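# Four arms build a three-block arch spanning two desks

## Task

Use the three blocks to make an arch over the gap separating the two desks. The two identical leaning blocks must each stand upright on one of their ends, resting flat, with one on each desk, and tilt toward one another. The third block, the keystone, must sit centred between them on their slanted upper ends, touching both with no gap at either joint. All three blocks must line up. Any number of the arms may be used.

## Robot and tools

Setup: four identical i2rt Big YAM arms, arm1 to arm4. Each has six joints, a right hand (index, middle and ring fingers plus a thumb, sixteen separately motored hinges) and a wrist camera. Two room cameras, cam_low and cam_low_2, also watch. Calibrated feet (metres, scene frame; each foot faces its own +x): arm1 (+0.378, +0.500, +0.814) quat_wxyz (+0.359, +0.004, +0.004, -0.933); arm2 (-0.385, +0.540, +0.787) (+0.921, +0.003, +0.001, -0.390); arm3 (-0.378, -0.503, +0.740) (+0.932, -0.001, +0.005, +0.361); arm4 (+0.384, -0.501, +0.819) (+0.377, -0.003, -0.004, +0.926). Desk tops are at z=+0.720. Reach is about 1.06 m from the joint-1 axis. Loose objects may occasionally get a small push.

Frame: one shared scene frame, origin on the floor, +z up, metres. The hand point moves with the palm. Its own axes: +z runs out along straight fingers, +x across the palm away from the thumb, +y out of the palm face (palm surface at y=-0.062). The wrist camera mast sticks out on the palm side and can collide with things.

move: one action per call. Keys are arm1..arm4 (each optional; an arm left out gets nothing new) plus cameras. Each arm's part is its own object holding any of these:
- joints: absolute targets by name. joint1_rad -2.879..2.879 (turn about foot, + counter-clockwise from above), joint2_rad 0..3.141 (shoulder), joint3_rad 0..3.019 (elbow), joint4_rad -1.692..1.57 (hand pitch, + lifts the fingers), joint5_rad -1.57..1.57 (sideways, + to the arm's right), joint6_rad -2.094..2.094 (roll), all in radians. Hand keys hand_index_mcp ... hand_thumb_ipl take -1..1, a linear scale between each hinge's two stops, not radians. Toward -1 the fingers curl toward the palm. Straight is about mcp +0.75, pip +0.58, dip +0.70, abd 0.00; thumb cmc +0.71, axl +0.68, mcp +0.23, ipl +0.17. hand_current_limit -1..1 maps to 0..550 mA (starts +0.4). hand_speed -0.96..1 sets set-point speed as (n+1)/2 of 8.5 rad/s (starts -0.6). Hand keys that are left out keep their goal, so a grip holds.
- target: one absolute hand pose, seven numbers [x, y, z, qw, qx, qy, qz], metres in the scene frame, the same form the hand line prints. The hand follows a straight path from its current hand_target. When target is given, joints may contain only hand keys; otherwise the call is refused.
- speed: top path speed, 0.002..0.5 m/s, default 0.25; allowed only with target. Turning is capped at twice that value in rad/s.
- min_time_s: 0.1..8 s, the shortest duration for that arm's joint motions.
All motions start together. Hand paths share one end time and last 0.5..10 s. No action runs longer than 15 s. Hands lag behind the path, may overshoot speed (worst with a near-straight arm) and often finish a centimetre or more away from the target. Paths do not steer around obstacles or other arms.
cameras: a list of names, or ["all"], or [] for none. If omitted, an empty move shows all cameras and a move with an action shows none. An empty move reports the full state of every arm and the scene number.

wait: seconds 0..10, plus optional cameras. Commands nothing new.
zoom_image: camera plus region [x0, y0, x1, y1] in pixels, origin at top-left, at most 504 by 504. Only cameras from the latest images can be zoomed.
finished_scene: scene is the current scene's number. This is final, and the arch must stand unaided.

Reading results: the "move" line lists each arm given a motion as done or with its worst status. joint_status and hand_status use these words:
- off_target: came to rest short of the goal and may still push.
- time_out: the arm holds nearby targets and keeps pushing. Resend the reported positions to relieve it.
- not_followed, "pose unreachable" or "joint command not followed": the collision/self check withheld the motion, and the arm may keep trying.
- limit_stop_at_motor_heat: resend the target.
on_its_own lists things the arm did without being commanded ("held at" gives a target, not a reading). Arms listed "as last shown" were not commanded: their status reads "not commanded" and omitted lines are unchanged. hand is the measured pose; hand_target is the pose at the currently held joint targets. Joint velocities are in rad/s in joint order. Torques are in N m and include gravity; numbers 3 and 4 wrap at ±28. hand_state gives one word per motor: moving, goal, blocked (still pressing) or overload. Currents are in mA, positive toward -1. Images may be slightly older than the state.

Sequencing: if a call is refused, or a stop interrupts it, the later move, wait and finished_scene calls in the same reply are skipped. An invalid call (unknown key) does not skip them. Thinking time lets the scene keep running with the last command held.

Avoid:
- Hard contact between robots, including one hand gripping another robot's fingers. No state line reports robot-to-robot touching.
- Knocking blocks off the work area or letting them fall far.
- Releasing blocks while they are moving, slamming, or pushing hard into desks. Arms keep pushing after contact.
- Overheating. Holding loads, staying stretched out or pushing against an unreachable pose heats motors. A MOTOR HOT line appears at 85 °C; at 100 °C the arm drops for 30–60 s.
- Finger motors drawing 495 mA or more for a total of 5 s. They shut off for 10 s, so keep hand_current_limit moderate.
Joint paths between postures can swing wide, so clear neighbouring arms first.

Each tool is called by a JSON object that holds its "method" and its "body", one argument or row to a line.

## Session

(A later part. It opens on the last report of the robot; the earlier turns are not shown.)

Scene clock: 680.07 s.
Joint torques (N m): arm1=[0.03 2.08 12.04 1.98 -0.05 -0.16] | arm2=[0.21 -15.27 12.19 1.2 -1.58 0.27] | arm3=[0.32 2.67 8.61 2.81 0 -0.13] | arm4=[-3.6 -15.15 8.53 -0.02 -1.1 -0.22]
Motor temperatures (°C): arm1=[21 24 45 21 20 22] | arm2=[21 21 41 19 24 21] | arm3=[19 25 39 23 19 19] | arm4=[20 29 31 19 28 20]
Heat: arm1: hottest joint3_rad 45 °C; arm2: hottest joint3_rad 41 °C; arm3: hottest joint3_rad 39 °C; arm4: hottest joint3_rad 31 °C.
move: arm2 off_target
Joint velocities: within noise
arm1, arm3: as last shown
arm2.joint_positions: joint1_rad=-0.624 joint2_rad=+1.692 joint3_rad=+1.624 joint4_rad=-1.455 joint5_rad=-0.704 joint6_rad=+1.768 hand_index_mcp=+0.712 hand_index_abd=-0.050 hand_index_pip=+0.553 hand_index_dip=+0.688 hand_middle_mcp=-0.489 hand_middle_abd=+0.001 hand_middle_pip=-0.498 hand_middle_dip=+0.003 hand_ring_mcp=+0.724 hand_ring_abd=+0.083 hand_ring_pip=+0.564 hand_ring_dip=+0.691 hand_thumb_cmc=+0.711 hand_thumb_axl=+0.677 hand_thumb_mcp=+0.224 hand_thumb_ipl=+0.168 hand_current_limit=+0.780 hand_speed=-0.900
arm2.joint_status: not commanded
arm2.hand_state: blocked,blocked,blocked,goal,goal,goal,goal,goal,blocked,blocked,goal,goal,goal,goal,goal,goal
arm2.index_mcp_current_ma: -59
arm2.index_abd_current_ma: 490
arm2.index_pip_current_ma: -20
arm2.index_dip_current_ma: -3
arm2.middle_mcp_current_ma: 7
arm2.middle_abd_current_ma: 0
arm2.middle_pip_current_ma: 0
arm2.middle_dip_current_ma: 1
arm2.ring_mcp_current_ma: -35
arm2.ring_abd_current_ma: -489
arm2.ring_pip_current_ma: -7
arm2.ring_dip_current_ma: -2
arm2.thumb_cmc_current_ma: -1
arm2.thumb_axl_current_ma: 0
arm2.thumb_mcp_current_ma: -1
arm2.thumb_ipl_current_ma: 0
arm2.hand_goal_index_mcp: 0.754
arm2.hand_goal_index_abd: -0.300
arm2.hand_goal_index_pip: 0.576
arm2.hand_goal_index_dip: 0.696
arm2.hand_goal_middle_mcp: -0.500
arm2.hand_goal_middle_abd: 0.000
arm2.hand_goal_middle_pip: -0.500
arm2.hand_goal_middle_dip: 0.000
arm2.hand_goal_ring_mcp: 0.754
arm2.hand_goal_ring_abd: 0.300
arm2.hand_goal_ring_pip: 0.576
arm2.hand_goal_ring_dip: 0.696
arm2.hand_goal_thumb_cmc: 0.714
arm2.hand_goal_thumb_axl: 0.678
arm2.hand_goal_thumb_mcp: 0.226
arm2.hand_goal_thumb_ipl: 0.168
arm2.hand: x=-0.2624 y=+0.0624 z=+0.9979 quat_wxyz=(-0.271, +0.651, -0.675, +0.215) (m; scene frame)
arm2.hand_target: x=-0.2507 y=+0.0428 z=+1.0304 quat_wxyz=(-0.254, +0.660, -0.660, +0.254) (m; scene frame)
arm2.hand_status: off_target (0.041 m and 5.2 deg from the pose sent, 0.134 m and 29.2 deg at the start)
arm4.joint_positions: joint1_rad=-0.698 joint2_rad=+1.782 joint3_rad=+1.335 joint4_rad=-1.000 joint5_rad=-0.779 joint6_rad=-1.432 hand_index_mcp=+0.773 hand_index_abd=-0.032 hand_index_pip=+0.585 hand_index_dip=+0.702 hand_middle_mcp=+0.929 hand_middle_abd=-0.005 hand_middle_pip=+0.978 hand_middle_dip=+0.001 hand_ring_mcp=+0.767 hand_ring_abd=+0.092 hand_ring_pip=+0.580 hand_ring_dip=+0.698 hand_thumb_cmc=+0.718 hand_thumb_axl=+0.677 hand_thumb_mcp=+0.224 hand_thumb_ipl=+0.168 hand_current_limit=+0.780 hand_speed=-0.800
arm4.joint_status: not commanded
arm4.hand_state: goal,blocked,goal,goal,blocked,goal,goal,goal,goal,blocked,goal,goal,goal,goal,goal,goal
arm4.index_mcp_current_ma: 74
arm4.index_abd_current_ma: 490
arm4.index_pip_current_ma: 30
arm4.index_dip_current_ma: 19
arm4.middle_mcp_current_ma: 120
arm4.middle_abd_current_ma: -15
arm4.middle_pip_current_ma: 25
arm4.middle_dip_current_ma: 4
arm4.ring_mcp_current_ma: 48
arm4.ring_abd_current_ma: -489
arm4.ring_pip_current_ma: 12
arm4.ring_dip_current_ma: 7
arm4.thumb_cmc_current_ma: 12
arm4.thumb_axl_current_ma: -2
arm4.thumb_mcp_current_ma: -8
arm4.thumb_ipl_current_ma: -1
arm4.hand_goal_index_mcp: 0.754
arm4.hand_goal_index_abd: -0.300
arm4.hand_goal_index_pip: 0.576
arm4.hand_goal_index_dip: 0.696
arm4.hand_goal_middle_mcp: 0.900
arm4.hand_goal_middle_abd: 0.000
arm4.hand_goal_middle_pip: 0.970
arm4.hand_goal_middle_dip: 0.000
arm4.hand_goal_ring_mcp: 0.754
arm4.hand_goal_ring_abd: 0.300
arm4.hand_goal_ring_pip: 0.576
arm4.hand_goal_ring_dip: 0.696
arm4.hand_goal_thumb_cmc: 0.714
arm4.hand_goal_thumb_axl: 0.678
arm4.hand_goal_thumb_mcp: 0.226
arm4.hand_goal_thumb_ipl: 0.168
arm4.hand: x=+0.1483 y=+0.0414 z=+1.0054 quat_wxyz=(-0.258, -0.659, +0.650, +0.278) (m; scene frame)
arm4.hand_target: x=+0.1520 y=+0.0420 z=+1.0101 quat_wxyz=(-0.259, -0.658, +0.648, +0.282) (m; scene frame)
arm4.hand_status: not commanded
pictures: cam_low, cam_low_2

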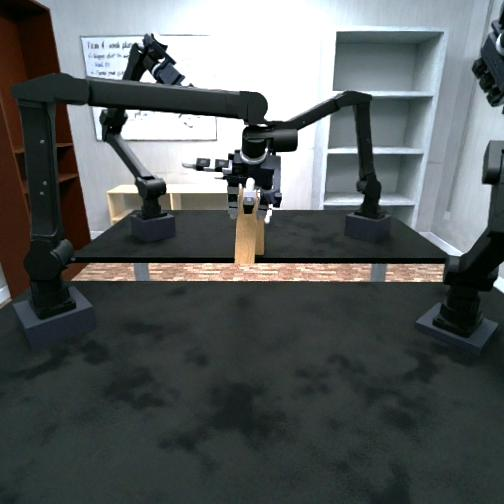

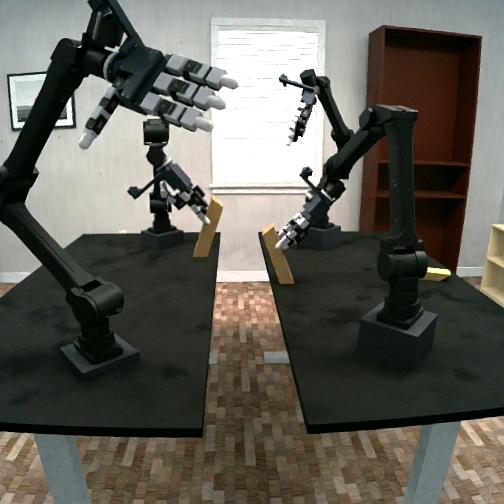

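{"method": "move", "body": {
  "arm2": {"target":[-0.238,0.020,0.970,-0.2331,0.6675,-0.6521,0.2734],"speed":0.07,"joints":{"hand_middle_mcp":0.945}}
}}

{"method": "move", "body": {
  "arm2": {"joints":{"hand_middle_dip":0.70,"hand_middle_pip":-0.1}},
  "cameras": ["cam_low","cam_low_2"]
}}

{"method": "zoom_image", "body": {
  "camera": "cam_low_2",
  "region": [170, 180, 310, 300]
}}

{"method": "zoom_image", "body": {
  "camera": "cam_low",
  "region": [190, 180, 320, 310]
}}

Scene clock: 702.87 s.
Joint torques (N m): arm1=[-0.15 2.08 11.97 2 -0.06 -0.13] | arm2=[0.09 -16.85 7.72 1.7 -1.62 0.24] | arm3=[0.38 2.67 8.61 2.81 0 -0.13] | arm4=[-3.49 -15.27 8.55 -0.03 -1.1 -0.21]
Motor temperatures (°C): arm1=[21 24 45 21 20 22] | arm2=[21 23 40 19 25 21] | arm3=[19 25 39 23 19 19] | arm4=[20 29 31 19 28 20]
Heat: arm1: hottest joint3_rad 45 °C; arm2: hottest joint3_rad 40 °C; arm3: hottest joint3_rad 39 °C; arm4: hottest joint3_rad 31 °C.
move: arm2 off_target
Joint velocities: within noise
arm1.joint_positions: joint1_rad=+0.156 joint2_rad=+0.631 joint3_rad=+1.334 joint4_rad=-1.380 joint5_rad=-0.110 joint6_rad=+1.098 hand_index_mcp=+0.753 hand_index_abd=+0.000 hand_index_pip=+0.577 hand_index_dip=+0.696 hand_middle_mcp=+0.754 hand_middle_abd=+0.000 hand_middle_pip=+0.577 hand_middle_dip=+0.696 hand_ring_mcp=+0.754 hand_ring_abd=+0.000 hand_ring_pip=+0.577 hand_ring_dip=+0.696 hand_thumb_cmc=+0.714 hand_thumb_axl=+0.677 hand_thumb_mcp=+0.225 hand_thumb_ipl=+0.168 hand_current_limit=+0.400 hand_speed=-0.600
arm1.joint_status: not commanded
arm1.hand_state: goal,goal,goal,goal,goal,goal,goal,goal,goal,goal,goal,goal,goal,goal,goal,goal
arm1.index_mcp_current_ma: -1
arm1.index_abd_current_ma: 0
arm1.index_pip_current_ma: 1
arm1.index_dip_current_ma: 0
arm1.middle_mcp_current_ma: -1
arm1.middle_abd_current_ma: 0
arm1.middle_pip_current_ma: 1
arm1.middle_dip_current_ma: 0
arm1.ring_mcp_current_ma: -1
arm1.ring_abd_current_ma: 0
arm1.ring_pip_current_ma: 1
arm1.ring_dip_current_ma: 0
arm1.thumb_cmc_current_ma: 1
arm1.thumb_axl_current_ma: -2
arm1.thumb_mcp_current_ma: -2
arm1.thumb_ipl_current_ma: -1
arm1.hand_goal_index_mcp: 0.754
arm1.hand_goal_index_abd: 0.000
arm1.hand_goal_index_pip: 0.576
arm1.hand_goal_index_dip: 0.696
arm1.hand_goal_middle_mcp: 0.754
arm1.hand_goal_middle_abd: 0.000
arm1.hand_goal_middle_pip: 0.576
arm1.hand_goal_middle_dip: 0.696
arm1.hand_goal_ring_mcp: 0.754
arm1.hand_goal_ring_abd: 0.000
arm1.hand_goal_ring_pip: 0.576
arm1.hand_goal_ring_dip: 0.696
arm1.hand_goal_thumb_cmc: 0.714
arm1.hand_goal_thumb_axl: 0.678
arm1.hand_goal_thumb_mcp: 0.226
arm1.hand_goal_thumb_ipl: 0.168
arm1.hand: x=+0.1611 y=+0.3354 z=+1.3208 quat_wxyz=(+0.407, +0.588, -0.686, +0.136) (m; scene frame)
arm1.hand_target: x=+0.1623 y=+0.3369 z=+1.3347 quat_wxyz=(+0.421, +0.584, -0.680, +0.139) (m; scene frame)
arm1.hand_status: not commanded
arm2.joint_positions: joint1_rad=-0.604 joint2_rad=+1.729 joint3_rad=+1.572 joint4_rad=-1.238 joint5_rad=-0.691 joint6_rad=+1.794 hand_index_mcp=+0.712 hand_index_abd=-0.050 hand_index_pip=+0.553 hand_index_dip=+0.688 hand_middle_mcp=+0.932 hand_middle_abd=+0.001 hand_middle_pip=-0.498 hand_middle_dip=+0.003 hand_ring_mcp=+0.721 hand_ring_abd=+0.083 hand_ring_pip=+0.563 hand_ring_dip=+0.690 hand_thumb_cmc=+0.711 hand_thumb_axl=+0.677 hand_thumb_mcp=+0.224 hand_thumb_ipl=+0.168 hand_current_limit=+0.780 hand_speed=-0.900
arm2.joint_status: all done
arm2.hand_state: blocked,blocked,blocked,goal,goal,goal,goal,goal,blocked,blocked,goal,goal,goal,goal,goal,goal
arm2.index_mcp_current_ma: -59
arm2.index_abd_current_ma: 490
arm2.index_pip_current_ma: -20
arm2.index_dip_current_ma: -3
arm2.middle_mcp_current_ma: -9
arm2.middle_abd_current_ma: 0
arm2.middle_pip_current_ma: 0
arm2.middle_dip_current_ma: 1
arm2.ring_mcp_current_ma: -41
arm2.ring_abd_current_ma: -489
arm2.ring_pip_current_ma: -8
arm2.ring_dip_current_ma: -2
arm2.thumb_cmc_current_ma: -1
arm2.thumb_axl_current_ma: 0
arm2.thumb_mcp_current_ma: -1
arm2.thumb_ipl_current_ma: 0
arm2.hand_goal_index_mcp: 0.754
arm2.hand_goal_index_abd: -0.300
arm2.hand_goal_index_pip: 0.576
arm2.hand_goal_index_dip: 0.696
arm2.hand_goal_middle_mcp: 0.946
arm2.hand_goal_middle_abd: 0.000
arm2.hand_goal_middle_pip: -0.500
arm2.hand_goal_middle_dip: 0.000
arm2.hand_goal_ring_mcp: 0.754
arm2.hand_goal_ring_abd: 0.300
arm2.hand_goal_ring_pip: 0.576
arm2.hand_goal_ring_dip: 0.696
arm2.hand_goal_thumb_cmc: 0.714
arm2.hand_goal_thumb_axl: 0.678
arm2.hand_goal_thumb_mcp: 0.226
arm2.hand_goal_thumb_ipl: 0.168
arm2.hand: x=-0.2480 y=+0.0245 z=+0.9575 quat_wxyz=(-0.237, +0.664, -0.662, +0.255) (m; scene frame)
arm2.hand_target: x=-0.2381 y=+0.0203 z=+0.9702 quat_wxyz=(-0.233, +0.668, -0.652, +0.273) (m; scene frame)
arm2.hand_status: off_target (0.017 m and 2.5 deg from the pose sent, 0.056 m and 8.6 deg at the start)
arm3, arm4: as last shown
pictures: none

Scene clock: 705.30 s.
Joint torques (N m): arm1=[-0.44 1.67 11.81 2.13 -0.06 -0.17] | arm2=[0.15 -16.62 7.69 1.77 -1.62 0.23] | arm3=[0.38 2.67 8.59 2.81 0 -0.13] | arm4=[-3.55 -15.27 8.54 -0.03 -1.1 -0.21]
Motor temperatures (°C): arm1=[21 24 45 21 20 22] | arm2=[21 23 40 19 25 21] | arm3=[19 25 39 23 19 19] | arm4=[20 29 31 19 28 20]
Heat: arm1: hottest joint3_rad 45 °C; arm2: hottest joint3_rad 40 °C; arm3: hottest joint3_rad 39 °C; arm4: hottest joint3_rad 31 °C.
move: arm2 done
Joint velocities: within noise
arm1, arm4: as last shown
arm2.joint_positions: joint1_rad=-0.604 joint2_rad=+1.729 joint3_rad=+1.572 joint4_rad=-1.238 joint5_rad=-0.691 joint6_rad=+1.794 hand_index_mcp=+0.712 hand_index_abd=-0.050 hand_index_pip=+0.553 hand_index_dip=+0.688 hand_middle_mcp=+0.932 hand_middle_abd=+0.001 hand_middle_pip=-0.104 hand_middle_dip=+0.697 hand_ring_mcp=+0.721 hand_ring_abd=+0.083 hand_ring_pip=+0.563 hand_ring_dip=+0.690 hand_thumb_cmc=+0.711 hand_thumb_axl=+0.677 hand_thumb_mcp=+0.224 hand_thumb_ipl=+0.168 hand_current_limit=+0.780 hand_speed=-0.900
arm2.joint_status: all done
arm2.hand_state: blocked,blocked,blocked,goal,goal,goal,goal,goal,blocked,blocked,goal,goal,goal,goal,goal,goal
arm2.index_mcp_current_ma: -59
arm2.index_abd_current_ma: 489
arm2.index_pip_current_ma: -20
arm2.index_dip_current_ma: -3
arm2.middle_mcp_current_ma: -9
arm2.middle_abd_current_ma: 0
arm2.middle_pip_current_ma: -1
arm2.middle_dip_current_ma: -1
arm2.ring_mcp_current_ma: -41
arm2.ring_abd_current_ma: -489
arm2.ring_pip_current_ma: -8
arm2.ring_dip_current_ma: -2
arm2.thumb_cmc_current_ma: -1
arm2.thumb_axl_current_ma: 0
arm2.thumb_mcp_current_ma: -1
arm2.thumb_ipl_current_ma: 0
arm2.hand_goal_index_mcp: 0.754
arm2.hand_goal_index_abd: -0.300
arm2.hand_goal_index_pip: 0.576
arm2.hand_goal_index_dip: 0.696
arm2.hand_goal_middle_mcp: 0.946
arm2.hand_goal_middle_abd: 0.000
arm2.hand_goal_middle_pip: -0.100
arm2.hand_goal_middle_dip: 0.700
arm2.hand_goal_ring_mcp: 0.754
arm2.hand_goal_ring_abd: 0.300
arm2.hand_goal_ring_pip: 0.576
arm2.hand_goal_ring_dip: 0.696
arm2.hand_goal_thumb_cmc: 0.714
arm2.hand_goal_thumb_axl: 0.678
arm2.hand_goal_thumb_mcp: 0.226
arm2.hand_goal_thumb_ipl: 0.168
arm2.hand: x=-0.2480 y=+0.0245 z=+0.9575 quat_wxyz=(-0.237, +0.664, -0.662, +0.255) (m; scene frame)
arm2.hand_target: x=-0.2381 y=+0.0203 z=+0.9702 quat_wxyz=(-0.233, +0.668, -0.652, +0.273) (m; scene frame)
arm2.hand_status: not commanded
arm3.joint_positions: joint1_rad=-1.193 joint2_rad=+0.636 joint3_rad=+1.450 joint4_rad=-1.164 joint5_rad=-0.009 joint6_rad=+1.034 hand_index_mcp=+0.756 hand_index_abd=+0.001 hand_index_pip=+0.577 hand_index_dip=+0.696 hand_middle_mcp=+0.756 hand_middle_abd=+0.001 hand_middle_pip=+0.577 hand_middle_dip=+0.696 hand_ring_mcp=+0.757 hand_ring_abd=+0.001 hand_ring_pip=+0.577 hand_ring_dip=+0.696 hand_thumb_cmc=+0.716 hand_thumb_axl=+0.677 hand_thumb_mcp=+0.226 hand_thumb_ipl=+0.168 hand_current_limit=+0.400 hand_speed=-0.600
arm3.joint_status: not commanded
arm3.hand_state: goal,goal,goal,goal,goal,goal,goal,goal,goal,goal,goal,goal,goal,goal,goal,goal
arm3.index_mcp_current_ma: 5
arm3.index_abd_current_ma: 1
arm3.index_pip_current_ma: 1
arm3.index_dip_current_ma: 0
arm3.middle_mcp_current_ma: 6
arm3.middle_abd_current_ma: 1
arm3.middle_pip_current_ma: 1
arm3.middle_dip_current_ma: 0
arm3.ring_mcp_current_ma: 6
arm3.ring_abd_current_ma: 1
arm3.ring_pip_current_ma: 1
arm3.ring_dip_current_ma: 0
arm3.thumb_cmc_current_ma: 3
arm3.thumb_axl_current_ma: -2
arm3.thumb_mcp_current_ma: 0
arm3.thumb_ipl_current_ma: -1
arm3.hand_goal_index_mcp: 0.754
arm3.hand_goal_index_abd: 0.000
arm3.hand_goal_index_pip: 0.576
arm3.hand_goal_index_dip: 0.696
arm3.hand_goal_middle_mcp: 0.754
arm3.hand_goal_middle_abd: 0.000
arm3.hand_goal_middle_pip: 0.576
arm3.hand_goal_middle_dip: 0.696
arm3.hand_goal_ring_mcp: 0.754
arm3.hand_goal_ring_abd: 0.000
arm3.hand_goal_ring_pip: 0.576
arm3.hand_goal_ring_dip: 0.696
arm3.hand_goal_thumb_cmc: 0.714
arm3.hand_goal_thumb_axl: 0.678
arm3.hand_goal_thumb_mcp: 0.226
arm3.hand_goal_thumb_ipl: 0.168
arm3.hand: x=-0.1744 y=-0.6894 z=+1.3649 quat_wxyz=(+0.272, +0.820, +0.039, +0.503) (m; scene frame)
arm3.hand_target: x=-0.1795 y=-0.6886 z=+1.3787 quat_wxyz=(+0.280, +0.811, +0.036, +0.513) (m; scene frame)
arm3.hand_status: not commanded
pictures: cam_low, cam_low_2

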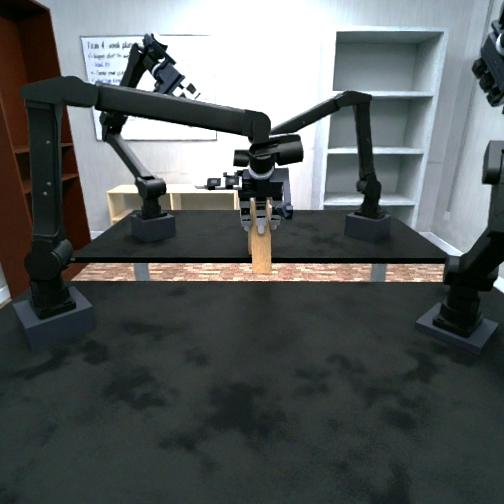

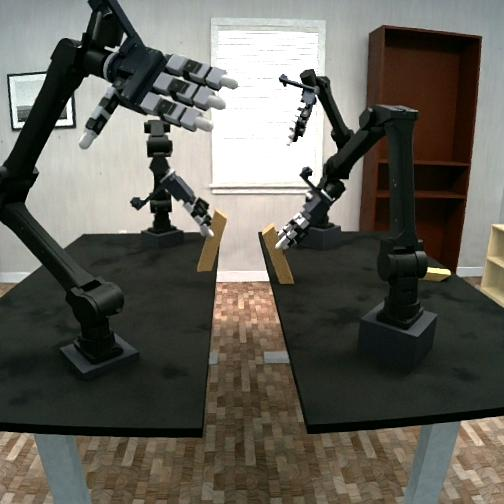

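Scaled by 3.600.

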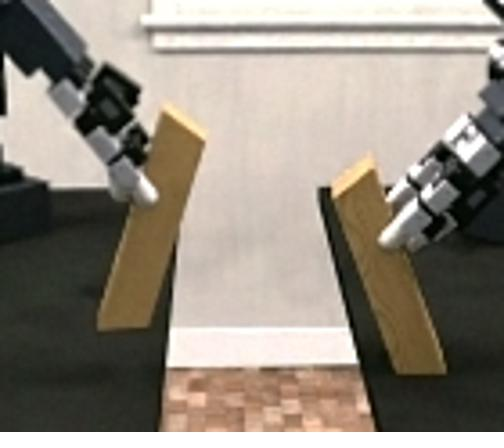

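Scaled by 3.877.

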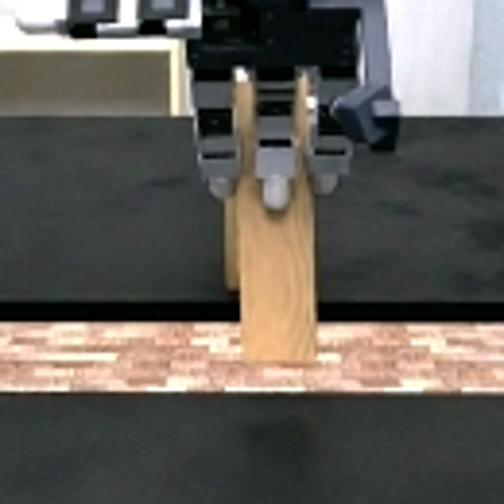

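{"method": "move", "body": {
  "arm2": {"target":[-0.238,0.042,0.928,-0.2370,0.6660,-0.6550,0.2680],"speed":0.06,"joints":{"hand_middle_pip":0.0}},
  "cameras": ["cam_low","cam_low_2"]
}}

{"method": "zoom_image", "body": {
  "camera": "cam_low_2",
  "region": [180, 200, 310, 300]
}}

{"method": "zoom_image", "body": {
  "camera": "cam_low",
  "region": [210, 180, 310, 310]
}}

Scene clock: 717.23 s.
Joint torques (N m): arm1=[-0.79 2.67 11.88 2 -0.08 -0.09] | arm2=[-0.09 -18.2 7.36 1.63 -1.63 0.25] | arm3=[0.38 2.67 8.61 2.81 0 -0.13] | arm4=[-3.55 -15.27 8.54 -0.02 -1.1 -0.21]
Motor temperatures (°C): arm1=[21 24 45 21 20 22] | arm2=[21 23 39 19 26 21] | arm3=[19 24 39 23 19 19] | arm4=[20 29 31 19 28 20]
Heat: arm1: hottest joint3_rad 45 °C; arm2: hottest joint3_rad 39 °C; arm3: hottest joint3_rad 39 °C; arm4: hottest joint3_rad 31 °C.
move: arm2 off_target
Joint velocities: within noise
arm1, arm3, arm4: as last shown
arm2.joint_positions: joint1_rad=-0.598 joint2_rad=+1.729 joint3_rad=+1.427 joint4_rad=-1.124 joint5_rad=-0.689 joint6_rad=+1.804 hand_index_mcp=+0.712 hand_index_abd=-0.050 hand_index_pip=+0.553 hand_index_dip=+0.688 hand_middle_mcp=+0.925 hand_middle_abd=+0.001 hand_middle_pip=-0.029 hand_middle_dip=+0.694 hand_ring_mcp=+0.721 hand_ring_abd=+0.083 hand_ring_pip=+0.563 hand_ring_dip=+0.690 hand_thumb_cmc=+0.711 hand_thumb_axl=+0.677 hand_thumb_mcp=+0.224 hand_thumb_ipl=+0.168 hand_current_limit=+0.780 hand_speed=-0.900
arm2.joint_status: hand_middle_pip off_target (ended at -0.029, target +0.000)
arm2.hand_state: blocked,blocked,blocked,goal,blocked,goal,blocked,goal,blocked,blocked,goal,goal,goal,goal,goal,goal
arm2.index_mcp_current_ma: -59
arm2.index_abd_current_ma: 490
arm2.index_pip_current_ma: -20
arm2.index_dip_current_ma: -3
arm2.middle_mcp_current_ma: -20
arm2.middle_abd_current_ma: 0
arm2.middle_pip_current_ma: -29
arm2.middle_dip_current_ma: -2
arm2.ring_mcp_current_ma: -41
arm2.ring_abd_current_ma: -489
arm2.ring_pip_current_ma: -8
arm2.ring_dip_current_ma: -2
arm2.thumb_cmc_current_ma: -1
arm2.thumb_axl_current_ma: 0
arm2.thumb_mcp_current_ma: -1
arm2.thumb_ipl_current_ma: 0
arm2.hand_goal_index_mcp: 0.754
arm2.hand_goal_index_abd: -0.300
arm2.hand_goal_index_pip: 0.576
arm2.hand_goal_index_dip: 0.696
arm2.hand_goal_middle_mcp: 0.946
arm2.hand_goal_middle_abd: 0.000
arm2.hand_goal_middle_pip: 0.000
arm2.hand_goal_middle_dip: 0.700
arm2.hand_goal_ring_mcp: 0.754
arm2.hand_goal_ring_abd: 0.300
arm2.hand_goal_ring_pip: 0.576
arm2.hand_goal_ring_dip: 0.696
arm2.hand_goal_thumb_cmc: 0.714
arm2.hand_goal_thumb_axl: 0.678
arm2.hand_goal_thumb_mcp: 0.226
arm2.hand_goal_thumb_ipl: 0.168
arm2.hand: x=-0.2482 y=+0.0469 z=+0.9038 quat_wxyz=(-0.246, +0.660, -0.668, +0.240) (m; scene frame)
arm2.hand_target: x=-0.2383 y=+0.0426 z=+0.9279 quat_wxyz=(-0.237, +0.666, -0.655, +0.268) (m; scene frame)
arm2.hand_status: off_target (0.027 m and 3.7 deg from the pose sent, 0.036 m and 1.8 deg at the start)
pictures: cam_low, cam_low_2

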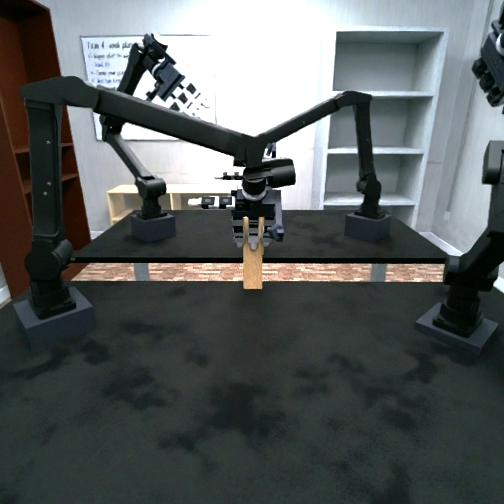

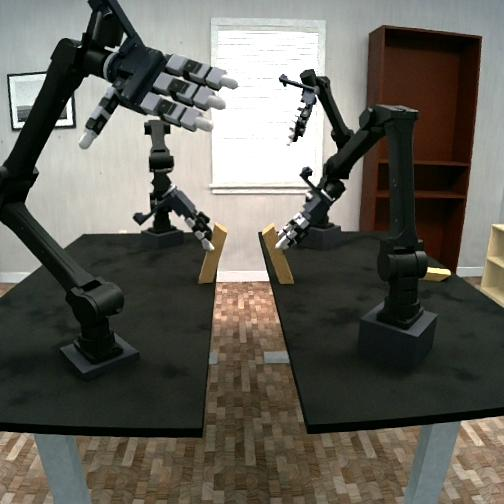

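Scaled by 3.877.

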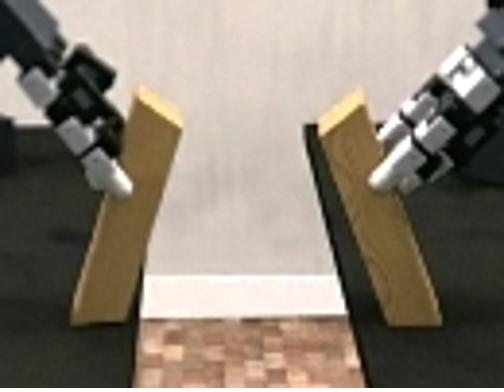

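Scaled by 3.877.

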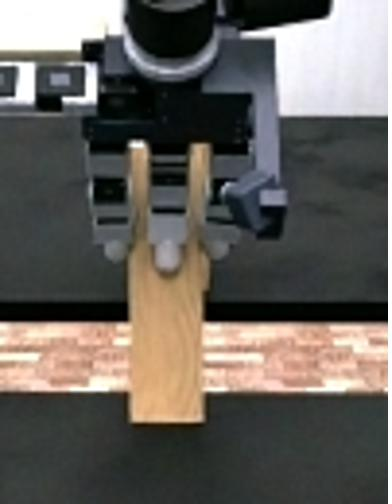

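{"method": "move", "body": {
  "arm2": {"target":[-0.238,0.028,0.936,-0.2370,0.6660,-0.6550,0.2680],"speed":0.05},
  "cameras": ["cam_low","cam_low_2"]
}}

{"method": "zoom_image", "body": {
  "camera": "cam_low_2",
  "region": [180, 200, 310, 300]
}}

{"method": "zoom_image", "body": {
  "camera": "cam_low",
  "region": [210, 180, 310, 310]
}}

Scene clock: 728.43 s.
Joint torques (N m): arm1=[-0.21 2.37 11.9 1.91 -0.05 -0.11] | arm2=[-0.32 -16.32 11.28 0.43 -1.67 0.19] | arm3=[0.38 2.67 8.61 2.82 0 -0.13] | arm4=[-3.55 -15.33 8.54 0.01 -1.09 -0.22]
Motor temperatures (°C): arm1=[21 24 45 21 20 22] | arm2=[21 24 38 19 26 21] | arm3=[19 24 39 23 19 19] | arm4=[20 29 31 19 28 20]
Heat: arm1: hottest joint3_rad 45 °C; arm2: hottest joint3_rad 38 °C; arm3: hottest joint3_rad 39 °C; arm4: hottest joint3_rad 31 °C.
move: arm2 off_target
Joint velocities: within noise
arm1, arm3, arm4: as last shown
arm2.joint_positions: joint1_rad=-0.598 joint2_rad=+1.729 joint3_rad=+1.427 joint4_rad=-1.131 joint5_rad=-0.689 joint6_rad=+1.804 hand_index_mcp=+0.712 hand_index_abd=-0.050 hand_index_pip=+0.553 hand_index_dip=+0.688 hand_middle_mcp=+0.925 hand_middle_abd=+0.001 hand_middle_pip=-0.029 hand_middle_dip=+0.694 hand_ring_mcp=+0.721 hand_ring_abd=+0.083 hand_ring_pip=+0.563 hand_ring_dip=+0.690 hand_thumb_cmc=+0.711 hand_thumb_axl=+0.677 hand_thumb_mcp=+0.224 hand_thumb_ipl=+0.168 hand_current_limit=+0.780 hand_speed=-0.900
arm2.joint_status: not commanded
arm2.hand_state: blocked,blocked,blocked,goal,blocked,goal,blocked,goal,blocked,blocked,goal,goal,goal,goal,goal,goal
arm2.index_mcp_current_ma: -59
arm2.index_abd_current_ma: 490
arm2.index_pip_current_ma: -20
arm2.index_dip_current_ma: -3
arm2.middle_mcp_current_ma: -20
arm2.middle_abd_current_ma: 0
arm2.middle_pip_current_ma: -29
arm2.middle_dip_current_ma: -2
arm2.ring_mcp_current_ma: -41
arm2.ring_abd_current_ma: -489
arm2.ring_pip_current_ma: -8
arm2.ring_dip_current_ma: -2
arm2.thumb_cmc_current_ma: -1
arm2.thumb_axl_current_ma: 0
arm2.thumb_mcp_current_ma: -1
arm2.thumb_ipl_current_ma: 0
arm2.hand_goal_index_mcp: 0.754
arm2.hand_goal_index_abd: -0.300
arm2.hand_goal_index_pip: 0.576
arm2.hand_goal_index_dip: 0.696
arm2.hand_goal_middle_mcp: 0.946
arm2.hand_goal_middle_abd: 0.000
arm2.hand_goal_middle_pip: 0.000
arm2.hand_goal_middle_dip: 0.700
arm2.hand_goal_ring_mcp: 0.754
arm2.hand_goal_ring_abd: 0.300
arm2.hand_goal_ring_pip: 0.576
arm2.hand_goal_ring_dip: 0.696
arm2.hand_goal_thumb_cmc: 0.714
arm2.hand_goal_thumb_axl: 0.678
arm2.hand_goal_thumb_mcp: 0.226
arm2.hand_goal_thumb_ipl: 0.168
arm2.hand: x=-0.2485 y=+0.0487 z=+0.9038 quat_wxyz=(-0.248, +0.659, -0.669, +0.238) (m; scene frame)
arm2.hand_target: x=-0.2385 y=+0.0300 z=+0.9363 quat_wxyz=(-0.237, +0.666, -0.655, +0.268) (m; scene frame)
arm2.hand_status: off_target (0.040 m and 4.1 deg from the pose sent, 0.039 m and 3.7 deg at the start)
pictures: cam_low, cam_low_2

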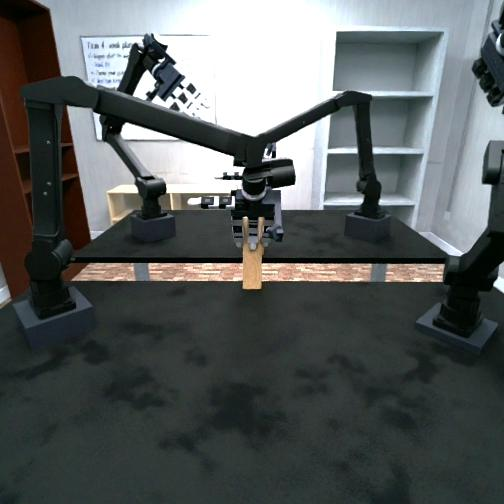

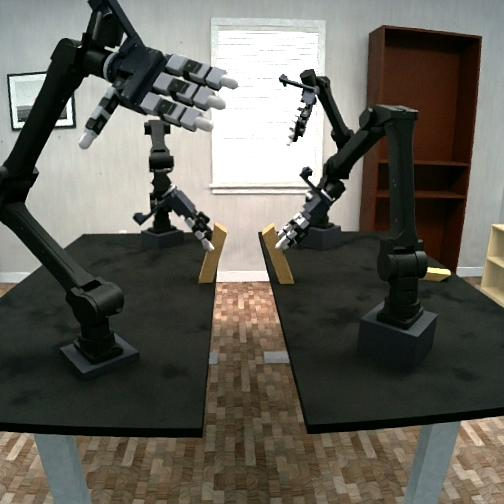

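Scaled by 3.877.

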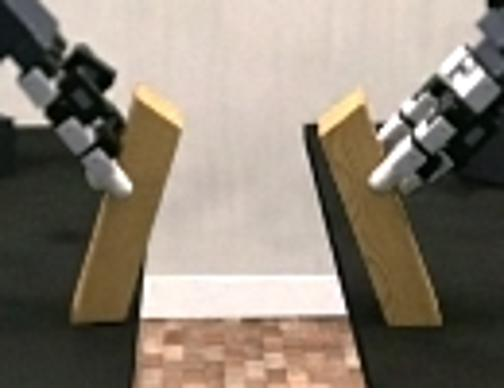

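Scaled by 3.877.

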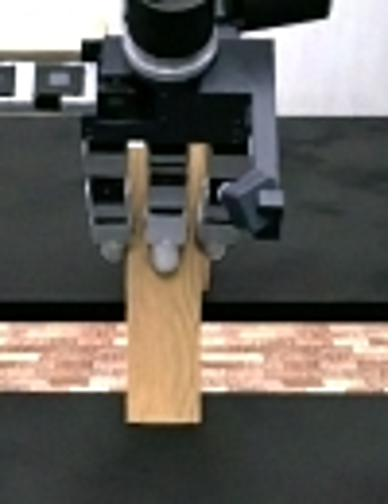

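{"method": "move", "body": {
  "arm2": {"target":[-0.238,0.010,0.952,-0.2370,0.6660,-0.6550,0.2680],"speed":0.05},
  "cameras": ["cam_low","cam_low_2"]
}}

{"method": "zoom_image", "body": {
  "camera": "cam_low",
  "region": [210, 180, 310, 310]
}}

Scene clock: 735.07 s.
Joint torques (N m): arm1=[0.21 1.96 11.88 1.96 -0.08 -0.09] | arm2=[-0.79 -16.32 12.14 0.57 -1.71 0.1] | arm3=[0.38 2.67 8.59 2.8 0 -0.13] | arm4=[-3.66 -15.21 8.55 -0.02 -1.1 -0.22]
Motor temperatures (°C): arm1=[21 24 45 21 20 22] | arm2=[21 24 38 19 27 21] | arm3=[19 24 39 23 19 19] | arm4=[20 29 31 19 28 20]
Heat: arm1: hottest joint3_rad 45 °C; arm2: hottest joint3_rad 38 °C; arm3: hottest joint3_rad 39 °C; arm4: hottest joint3_rad 31 °C.
move: arm2 off_target
Joint velocities: within noise
arm1, arm3, arm4: as last shown
arm2.joint_positions: joint1_rad=-0.598 joint2_rad=+1.760 joint3_rad=+1.509 joint4_rad=-1.191 joint5_rad=-0.689 joint6_rad=+1.804 hand_index_mcp=+0.712 hand_index_abd=-0.050 hand_index_pip=+0.553 hand_index_dip=+0.688 hand_middle_mcp=+0.925 hand_middle_abd=+0.001 hand_middle_pip=-0.029 hand_middle_dip=+0.694 hand_ring_mcp=+0.721 hand_ring_abd=+0.083 hand_ring_pip=+0.563 hand_ring_dip=+0.690 hand_thumb_cmc=+0.711 hand_thumb_axl=+0.677 hand_thumb_mcp=+0.224 hand_thumb_ipl=+0.168 hand_current_limit=+0.780 hand_speed=-0.900
arm2.joint_status: not commanded
arm2.hand_state: blocked,blocked,blocked,goal,blocked,goal,blocked,goal,blocked,blocked,goal,goal,goal,goal,goal,goal
arm2.index_mcp_current_ma: -59
arm2.index_abd_current_ma: 490
arm2.index_pip_current_ma: -20
arm2.index_dip_current_ma: -3
arm2.middle_mcp_current_ma: -20
arm2.middle_abd_current_ma: 0
arm2.middle_pip_current_ma: -29
arm2.middle_dip_current_ma: -2
arm2.ring_mcp_current_ma: -41
arm2.ring_abd_current_ma: -489
arm2.ring_pip_current_ma: -8
arm2.ring_dip_current_ma: -2
arm2.thumb_cmc_current_ma: -1
arm2.thumb_axl_current_ma: 0
arm2.thumb_mcp_current_ma: -1
arm2.thumb_ipl_current_ma: 0
arm2.hand_goal_index_mcp: 0.754
arm2.hand_goal_index_abd: -0.300
arm2.hand_goal_index_pip: 0.576
arm2.hand_goal_index_dip: 0.696
arm2.hand_goal_middle_mcp: 0.946
arm2.hand_goal_middle_abd: 0.000
arm2.hand_goal_middle_pip: 0.000
arm2.hand_goal_middle_dip: 0.700
arm2.hand_goal_ring_mcp: 0.754
arm2.hand_goal_ring_abd: 0.300
arm2.hand_goal_ring_pip: 0.576
arm2.hand_goal_ring_dip: 0.696
arm2.hand_goal_thumb_cmc: 0.714
arm2.hand_goal_thumb_axl: 0.678
arm2.hand_goal_thumb_mcp: 0.226
arm2.hand_goal_thumb_ipl: 0.168
arm2.hand: x=-0.2460 y=+0.0346 z=+0.9183 quat_wxyz=(-0.251, +0.658, -0.670, +0.234) (m; scene frame)
arm2.hand_target: x=-0.2386 y=+0.0123 z=+0.9525 quat_wxyz=(-0.236, +0.666, -0.655, +0.268) (m; scene frame)
arm2.hand_status: off_target (0.042 m and 4.6 deg from the pose sent, 0.063 m and 4.1 deg at the start)
pictures: cam_low, cam_low_2

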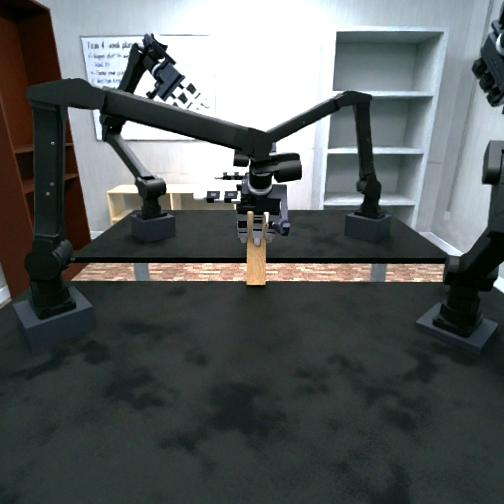

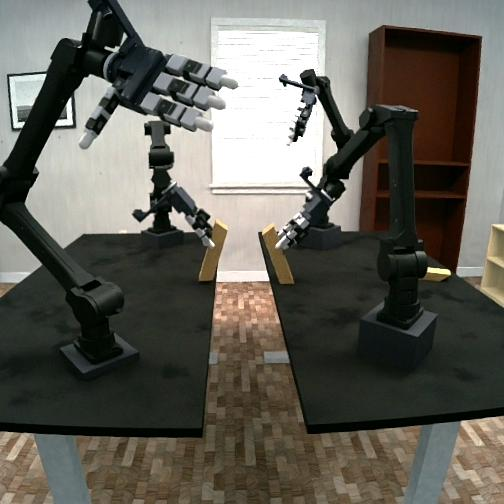

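Scaled by 3.877.

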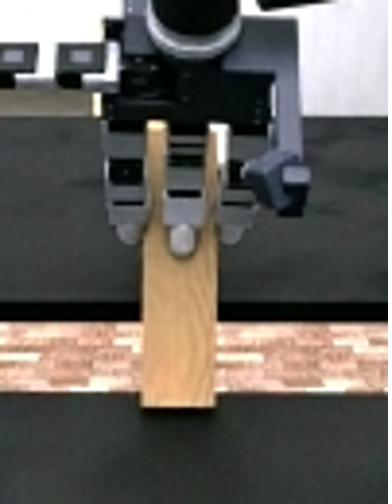

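{"method": "move", "body": {
  "arm2": {"target":[-0.236,0.013,0.932,-0.2310,0.6690,-0.6500,0.2760],"speed":0.04,"joints":{"hand_middle_pip":0.05}},
  "cameras": ["cam_low","cam_low_2"]
}}

{"method": "zoom_image", "body": {
  "camera": "cam_low",
  "region": [210, 180, 310, 310]
}}

{"method": "zoom_image", "body": {
  "camera": "cam_low_2",
  "region": [180, 200, 310, 300]
}}

Scene clock: 742.03 s.
Joint torques (N m): arm1=[0.09 1.44 11.79 1.92 -0.09 -0.12] | arm2=[-0.38 -16.91 7.95 1.81 -1.67 0.11] | arm3=[0.38 2.67 8.62 2.81 0.01 -0.13] | arm4=[-3.55 -15.33 8.55 -0.03 -1.1 -0.22]
Motor temperatures (°C): arm1=[21 24 45 21 20 22] | arm2=[21 23 41 19 27 21] | arm3=[19 24 39 23 19 19] | arm4=[20 29 31 19 28 20]
Heat: arm1: hottest joint3_rad 45 °C; arm2: hottest joint3_rad 41 °C; arm3: hottest joint3_rad 39 °C; arm4: hottest joint3_rad 31 °C.
move: arm2 off_target
Joint velocities: within noise
arm1, arm3, arm4: as last shown
arm2.joint_positions: joint1_rad=-0.598 joint2_rad=+1.760 joint3_rad=+1.509 joint4_rad=-1.141 joint5_rad=-0.689 joint6_rad=+1.804 hand_index_mcp=+0.712 hand_index_abd=-0.050 hand_index_pip=+0.553 hand_index_dip=+0.690 hand_middle_mcp=+0.917 hand_middle_abd=+0.001 hand_middle_pip=-0.007 hand_middle_dip=+0.689 hand_ring_mcp=+0.721 hand_ring_abd=+0.083 hand_ring_pip=+0.563 hand_ring_dip=+0.690 hand_thumb_cmc=+0.711 hand_thumb_axl=+0.677 hand_thumb_mcp=+0.224 hand_thumb_ipl=+0.168 hand_current_limit=+0.780 hand_speed=-0.900
arm2.joint_status: hand_middle_pip off_target (ended at -0.007, target +0.050)
arm2.hand_state: blocked,blocked,blocked,goal,blocked,goal,blocked,goal,blocked,blocked,goal,goal,goal,goal,goal,goal
arm2.index_mcp_current_ma: -59
arm2.index_abd_current_ma: 490
arm2.index_pip_current_ma: -20
arm2.index_dip_current_ma: -2
arm2.middle_mcp_current_ma: -33
arm2.middle_abd_current_ma: 0
arm2.middle_pip_current_ma: -90
arm2.middle_dip_current_ma: -6
arm2.ring_mcp_current_ma: -41
arm2.ring_abd_current_ma: -489
arm2.ring_pip_current_ma: -8
arm2.ring_dip_current_ma: -2
arm2.thumb_cmc_current_ma: -1
arm2.thumb_axl_current_ma: 0
arm2.thumb_mcp_current_ma: -1
arm2.thumb_ipl_current_ma: 0
arm2.hand_goal_index_mcp: 0.754
arm2.hand_goal_index_abd: -0.300
arm2.hand_goal_index_pip: 0.576
arm2.hand_goal_index_dip: 0.696
arm2.hand_goal_middle_mcp: 0.946
arm2.hand_goal_middle_abd: 0.000
arm2.hand_goal_middle_pip: 0.050
arm2.hand_goal_middle_dip: 0.700
arm2.hand_goal_ring_mcp: 0.754
arm2.hand_goal_ring_abd: 0.300
arm2.hand_goal_ring_pip: 0.576
arm2.hand_goal_ring_dip: 0.696
arm2.hand_goal_thumb_cmc: 0.714
arm2.hand_goal_thumb_axl: 0.678
arm2.hand_goal_thumb_mcp: 0.226
arm2.hand_goal_thumb_ipl: 0.168
arm2.hand: x=-0.2438 y=+0.0218 z=+0.9181 quat_wxyz=(-0.237, +0.663, -0.663, +0.253) (m; scene frame)
arm2.hand_target: x=-0.2361 y=+0.0134 z=+0.9324 quat_wxyz=(-0.231, +0.669, -0.650, +0.276) (m; scene frame)
arm2.hand_status: off_target (0.018 m and 3.1 deg from the pose sent, 0.028 m and 5.9 deg at the start)
pictures: cam_low, cam_low_2

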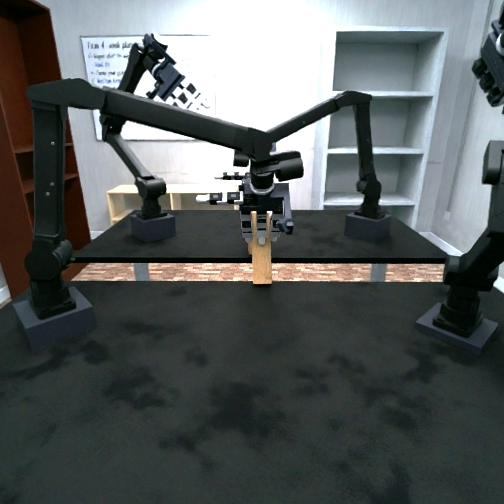

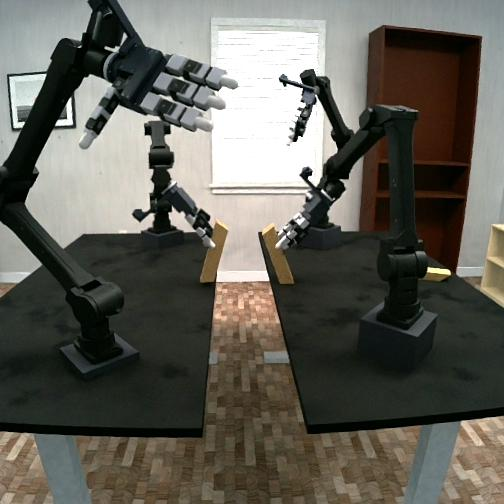

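Scaled by 3.877.

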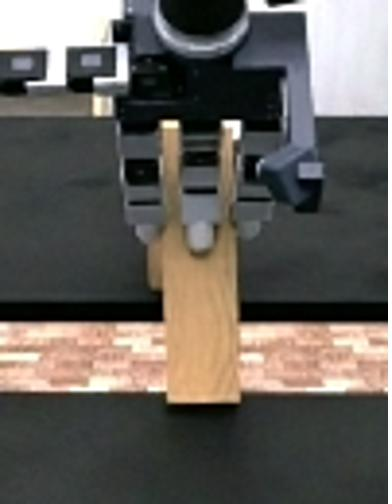

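Scaled by 3.877.

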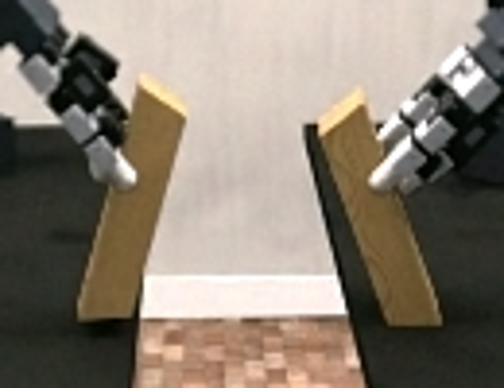

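{"method": "move", "body": {
  "arm2": {"target":[-0.236,0.036,0.914,-0.2310,0.6690,-0.6500,0.2760],"speed":0.05,"joints":{"hand_middle_pip":0.03}},
  "cameras": ["cam_low","cam_low_2"]
}}

{"method": "zoom_image", "body": {
  "camera": "cam_low",
  "region": [210, 180, 310, 310]
}}

{"method": "zoom_image", "body": {
  "camera": "cam_low_2",
  "region": [180, 200, 310, 300]
}}

Scene clock: 748.67 s.
Joint torques (N m): arm1=[0.09 2.67 12.03 2.04 -0.05 -0.18] | arm2=[0.03 -17.67 6.72 1.66 -1.4 0.22] | arm3=[0.38 2.67 8.61 2.82 0 -0.13] | arm4=[-3.55 -15.21 8.53 -0.03 -1.1 -0.21]
Motor temperatures (°C): arm1=[21 24 45 21 20 22] | arm2=[21 23 41 19 27 21] | arm3=[19 24 39 23 19 19] | arm4=[20 29 31 19 28 20]
Heat: arm1: hottest joint3_rad 45 °C; arm2: hottest joint3_rad 41 °C; arm3: hottest joint3_rad 39 °C; arm4: hottest joint3_rad 31 °C.
move: arm2 off_target
Joint velocities: within noise
arm1, arm3, arm4: as last shown
arm2.joint_positions: joint1_rad=-0.595 joint2_rad=+1.732 joint3_rad=+1.412 joint4_rad=-1.067 joint5_rad=-0.694 joint6_rad=+1.804 hand_index_mcp=+0.714 hand_index_abd=-0.050 hand_index_pip=+0.555 hand_index_dip=+0.691 hand_middle_mcp=+0.917 hand_middle_abd=+0.001 hand_middle_pip=-0.007 hand_middle_dip=+0.689 hand_ring_mcp=+0.722 hand_ring_abd=+0.083 hand_ring_pip=+0.564 hand_ring_dip=+0.691 hand_thumb_cmc=+0.710 hand_thumb_axl=+0.677 hand_thumb_mcp=+0.224 hand_thumb_ipl=+0.168 hand_current_limit=+0.780 hand_speed=-0.900
arm2.joint_status: hand_middle_pip off_target (ended at -0.007, target +0.030)
arm2.hand_state: blocked,blocked,blocked,goal,blocked,goal,blocked,goal,blocked,blocked,goal,goal,goal,goal,goal,goal
arm2.index_mcp_current_ma: -56
arm2.index_abd_current_ma: 489
arm2.index_pip_current_ma: -18
arm2.index_dip_current_ma: -2
arm2.middle_mcp_current_ma: -33
arm2.middle_abd_current_ma: 0
arm2.middle_pip_current_ma: -45
arm2.middle_dip_current_ma: -6
arm2.ring_mcp_current_ma: -39
arm2.ring_abd_current_ma: -489
arm2.ring_pip_current_ma: -7
arm2.ring_dip_current_ma: -2
arm2.thumb_cmc_current_ma: -1
arm2.thumb_axl_current_ma: 0
arm2.thumb_mcp_current_ma: -1
arm2.thumb_ipl_current_ma: 0
arm2.hand_goal_index_mcp: 0.754
arm2.hand_goal_index_abd: -0.300
arm2.hand_goal_index_pip: 0.576
arm2.hand_goal_index_dip: 0.696
arm2.hand_goal_middle_mcp: 0.946
arm2.hand_goal_middle_abd: 0.000
arm2.hand_goal_middle_pip: 0.030
arm2.hand_goal_middle_dip: 0.700
arm2.hand_goal_ring_mcp: 0.754
arm2.hand_goal_ring_abd: 0.300
arm2.hand_goal_ring_pip: 0.576
arm2.hand_goal_ring_dip: 0.696
arm2.hand_goal_thumb_cmc: 0.714
arm2.hand_goal_thumb_axl: 0.678
arm2.hand_goal_thumb_mcp: 0.226
arm2.hand_goal_thumb_ipl: 0.168
arm2.hand: x=-0.2445 y=+0.0381 z=+0.8972 quat_wxyz=(-0.238, +0.664, -0.661, +0.257) (m; scene frame)
arm2.hand_target: x=-0.2360 y=+0.0363 z=+0.9139 quat_wxyz=(-0.231, +0.669, -0.650, +0.276) (m; scene frame)
arm2.hand_status: off_target (0.019 m and 2.7 deg from the pose sent, 0.017 m and 3.1 deg at the start)
pictures: cam_low, cam_low_2

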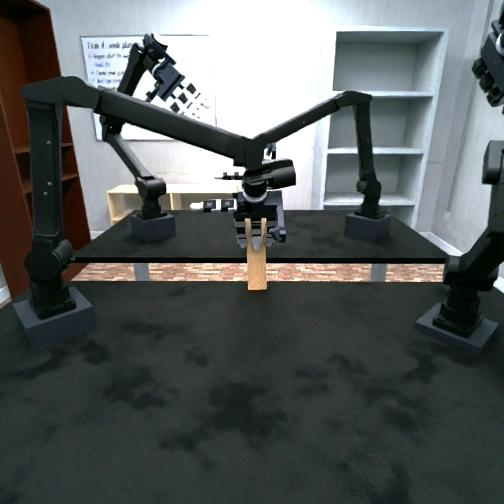

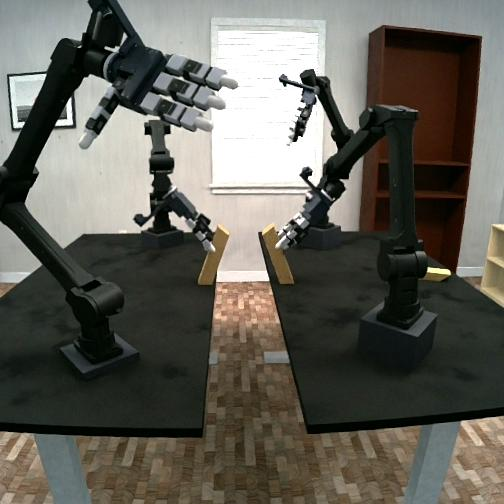

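Scaled by 3.877.

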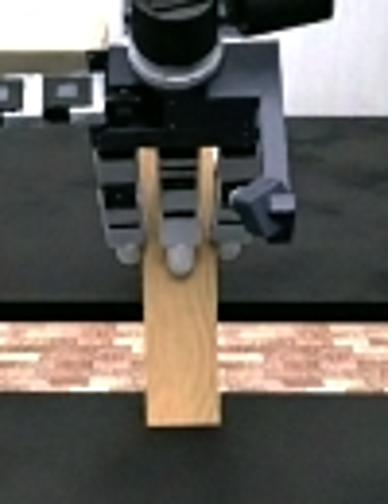

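Scaled by 3.877.

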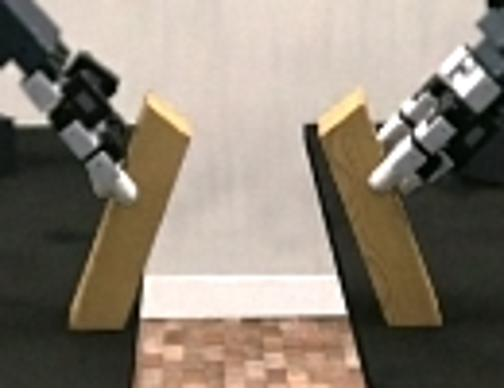

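{"method": "move", "body": {
  "arm2": {"target":[-0.243,0.052,0.914,-0.2310,0.6690,-0.6500,0.2760],"speed":0.05,"joints":{"hand_middle_pip":0.12}},
  "cameras": ["cam_low","cam_low_2"]
}}

{"method": "zoom_image", "body": {
  "camera": "cam_low",
  "region": [210, 180, 310, 310]
}}

{"method": "zoom_image", "body": {
  "camera": "cam_low_2",
  "region": [180, 200, 310, 300]
}}

Scene clock: 762.30 s.
Joint torques (N m): arm1=[-0.56 2.08 11.92 2.04 -0.05 -0.11] | arm2=[-0.79 -17.08 6.79 1.68 -1.46 0.11] | arm3=[0.38 2.67 8.61 2.81 0 -0.13] | arm4=[-3.49 -15.27 8.54 -0.03 -1.09 -0.21]
Motor temperatures (°C): arm1=[21 24 45 21 20 22] | arm2=[21 23 39 19 27 21] | arm3=[19 24 39 23 19 19] | arm4=[20 29 31 19 28 20]
Heat: arm1: hottest joint3_rad 45 °C; arm2: hottest joint3_rad 39 °C; arm3: hottest joint3_rad 39 °C; arm4: hottest joint3_rad 31 °C.
move: arm2 off_target
Joint velocities: within noise
arm1, arm3: as last shown
arm2.joint_positions: joint1_rad=-0.595 joint2_rad=+1.692 joint3_rad=+1.358 joint4_rad=-1.060 joint5_rad=-0.694 joint6_rad=+1.804 hand_index_mcp=+0.715 hand_index_abd=-0.050 hand_index_pip=+0.556 hand_index_dip=+0.691 hand_middle_mcp=+0.910 hand_middle_abd=-0.006 hand_middle_pip=+0.040 hand_middle_dip=+0.682 hand_ring_mcp=+0.742 hand_ring_abd=+0.083 hand_ring_pip=+0.574 hand_ring_dip=+0.695 hand_thumb_cmc=+0.710 hand_thumb_axl=+0.677 hand_thumb_mcp=+0.224 hand_thumb_ipl=+0.168 hand_current_limit=+0.780 hand_speed=-0.900
arm2.joint_status: hand_middle_pip off_target (ended at +0.040, target +0.120)
arm2.hand_state: blocked,blocked,blocked,goal,blocked,goal,blocked,goal,goal,blocked,goal,goal,goal,goal,goal,goal
arm2.index_mcp_current_ma: -53
arm2.index_abd_current_ma: 490
arm2.index_pip_current_ma: -16
arm2.index_dip_current_ma: -2
arm2.middle_mcp_current_ma: -46
arm2.middle_abd_current_ma: -2
arm2.middle_pip_current_ma: -157
arm2.middle_dip_current_ma: -13
arm2.ring_mcp_current_ma: -7
arm2.ring_abd_current_ma: -489
arm2.ring_pip_current_ma: 0
arm2.ring_dip_current_ma: 0
arm2.thumb_cmc_current_ma: -1
arm2.thumb_axl_current_ma: 0
arm2.thumb_mcp_current_ma: -1
arm2.thumb_ipl_current_ma: 0
arm2.hand_goal_index_mcp: 0.754
arm2.hand_goal_index_abd: -0.300
arm2.hand_goal_index_pip: 0.576
arm2.hand_goal_index_dip: 0.696
arm2.hand_goal_middle_mcp: 0.946
arm2.hand_goal_middle_abd: 0.000
arm2.hand_goal_middle_pip: 0.120
arm2.hand_goal_middle_dip: 0.700
arm2.hand_goal_ring_mcp: 0.754
arm2.hand_goal_ring_abd: 0.300
arm2.hand_goal_ring_pip: 0.576
arm2.hand_goal_ring_dip: 0.696
arm2.hand_goal_thumb_cmc: 0.714
arm2.hand_goal_thumb_axl: 0.678
arm2.hand_goal_thumb_mcp: 0.226
arm2.hand_goal_thumb_ipl: 0.168
arm2.hand: x=-0.2477 y=+0.0560 z=+0.8972 quat_wxyz=(-0.240, +0.664, -0.662, +0.254) (m; scene frame)
arm2.hand_target: x=-0.2430 y=+0.0523 z=+0.9139 quat_wxyz=(-0.231, +0.669, -0.650, +0.276) (m; scene frame)
arm2.hand_status: off_target (0.018 m and 3.1 deg from the pose sent, 0.022 m and 2.7 deg at the start)
arm4.joint_positions: joint1_rad=-0.698 joint2_rad=+1.782 joint3_rad=+1.335 joint4_rad=-1.000 joint5_rad=-0.779 joint6_rad=-1.432 hand_index_mcp=+0.773 hand_index_abd=-0.032 hand_index_pip=+0.585 hand_index_dip=+0.702 hand_middle_mcp=+0.929 hand_middle_abd=-0.005 hand_middle_pip=+0.978 hand_middle_dip=+0.001 hand_ring_mcp=+0.767 hand_ring_abd=+0.092 hand_ring_pip=+0.580 hand_ring_dip=+0.698 hand_thumb_cmc=+0.718 hand_thumb_axl=+0.677 hand_thumb_mcp=+0.224 hand_thumb_ipl=+0.168 hand_current_limit=+0.780 hand_speed=-0.800
arm4.joint_status: not commanded
arm4.hand_state: goal,blocked,goal,goal,blocked,goal,goal,goal,goal,blocked,goal,goal,goal,goal,goal,goal
arm4.index_mcp_current_ma: 74
arm4.index_abd_current_ma: 490
arm4.index_pip_current_ma: 30
arm4.index_dip_current_ma: 19
arm4.middle_mcp_current_ma: 120
arm4.middle_abd_current_ma: -15
arm4.middle_pip_current_ma: 25
arm4.middle_dip_current_ma: 4
arm4.ring_mcp_current_ma: 48
arm4.ring_abd_current_ma: -489
arm4.ring_pip_current_ma: 12
arm4.ring_dip_current_ma: 7
arm4.thumb_cmc_current_ma: 12
arm4.thumb_axl_current_ma: -2
arm4.thumb_mcp_current_ma: -8
arm4.thumb_ipl_current_ma: -1
arm4.hand_goal_index_mcp: 0.754
arm4.hand_goal_index_abd: -0.300
arm4.hand_goal_index_pip: 0.576
arm4.hand_goal_index_dip: 0.696
arm4.hand_goal_middle_mcp: 0.900
arm4.hand_goal_middle_abd: 0.000
arm4.hand_goal_middle_pip: 0.970
arm4.hand_goal_middle_dip: 0.000
arm4.hand_goal_ring_mcp: 0.754
arm4.hand_goal_ring_abd: 0.300
arm4.hand_goal_ring_pip: 0.576
arm4.hand_goal_ring_dip: 0.696
arm4.hand_goal_thumb_cmc: 0.714
arm4.hand_goal_thumb_axl: 0.678
arm4.hand_goal_thumb_mcp: 0.226
arm4.hand_goal_thumb_ipl: 0.168
arm4.hand: x=+0.1483 y=+0.0414 z=+1.0054 quat_wxyz=(-0.258, -0.659, +0.650, +0.278) (m; scene frame)
arm4.hand_target: x=+0.1520 y=+0.0420 z=+1.0101 quat_wxyz=(-0.259, -0.658, +0.648, +0.282) (m; scene frame)
arm4.hand_status: not commanded
pictures: cam_low, cam_low_2

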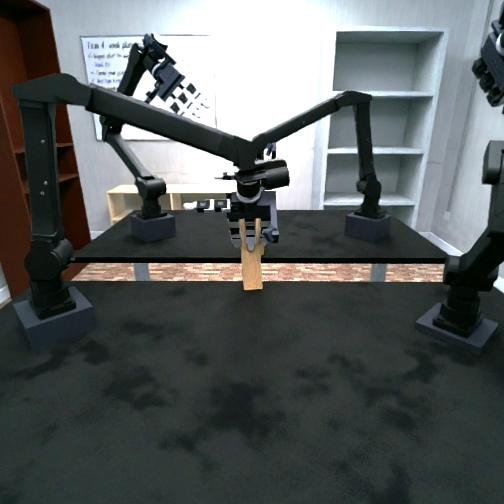

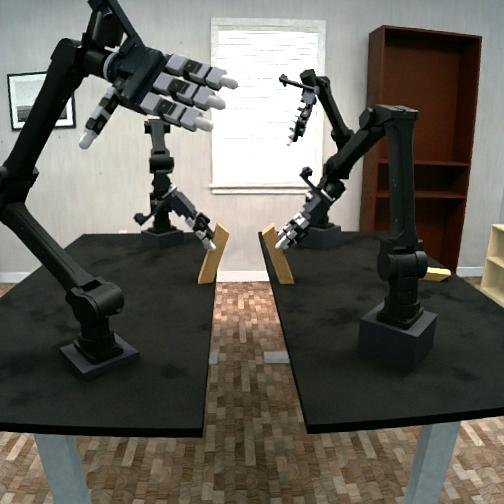

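Scaled by 3.877.

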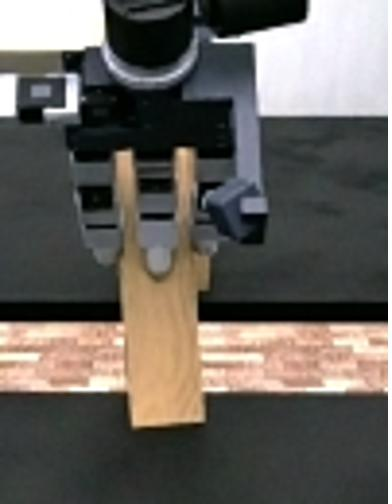

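Scaled by 3.877.

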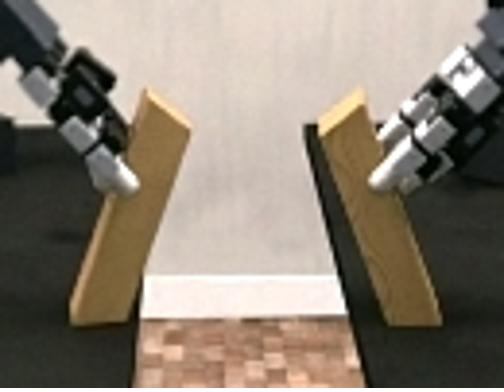

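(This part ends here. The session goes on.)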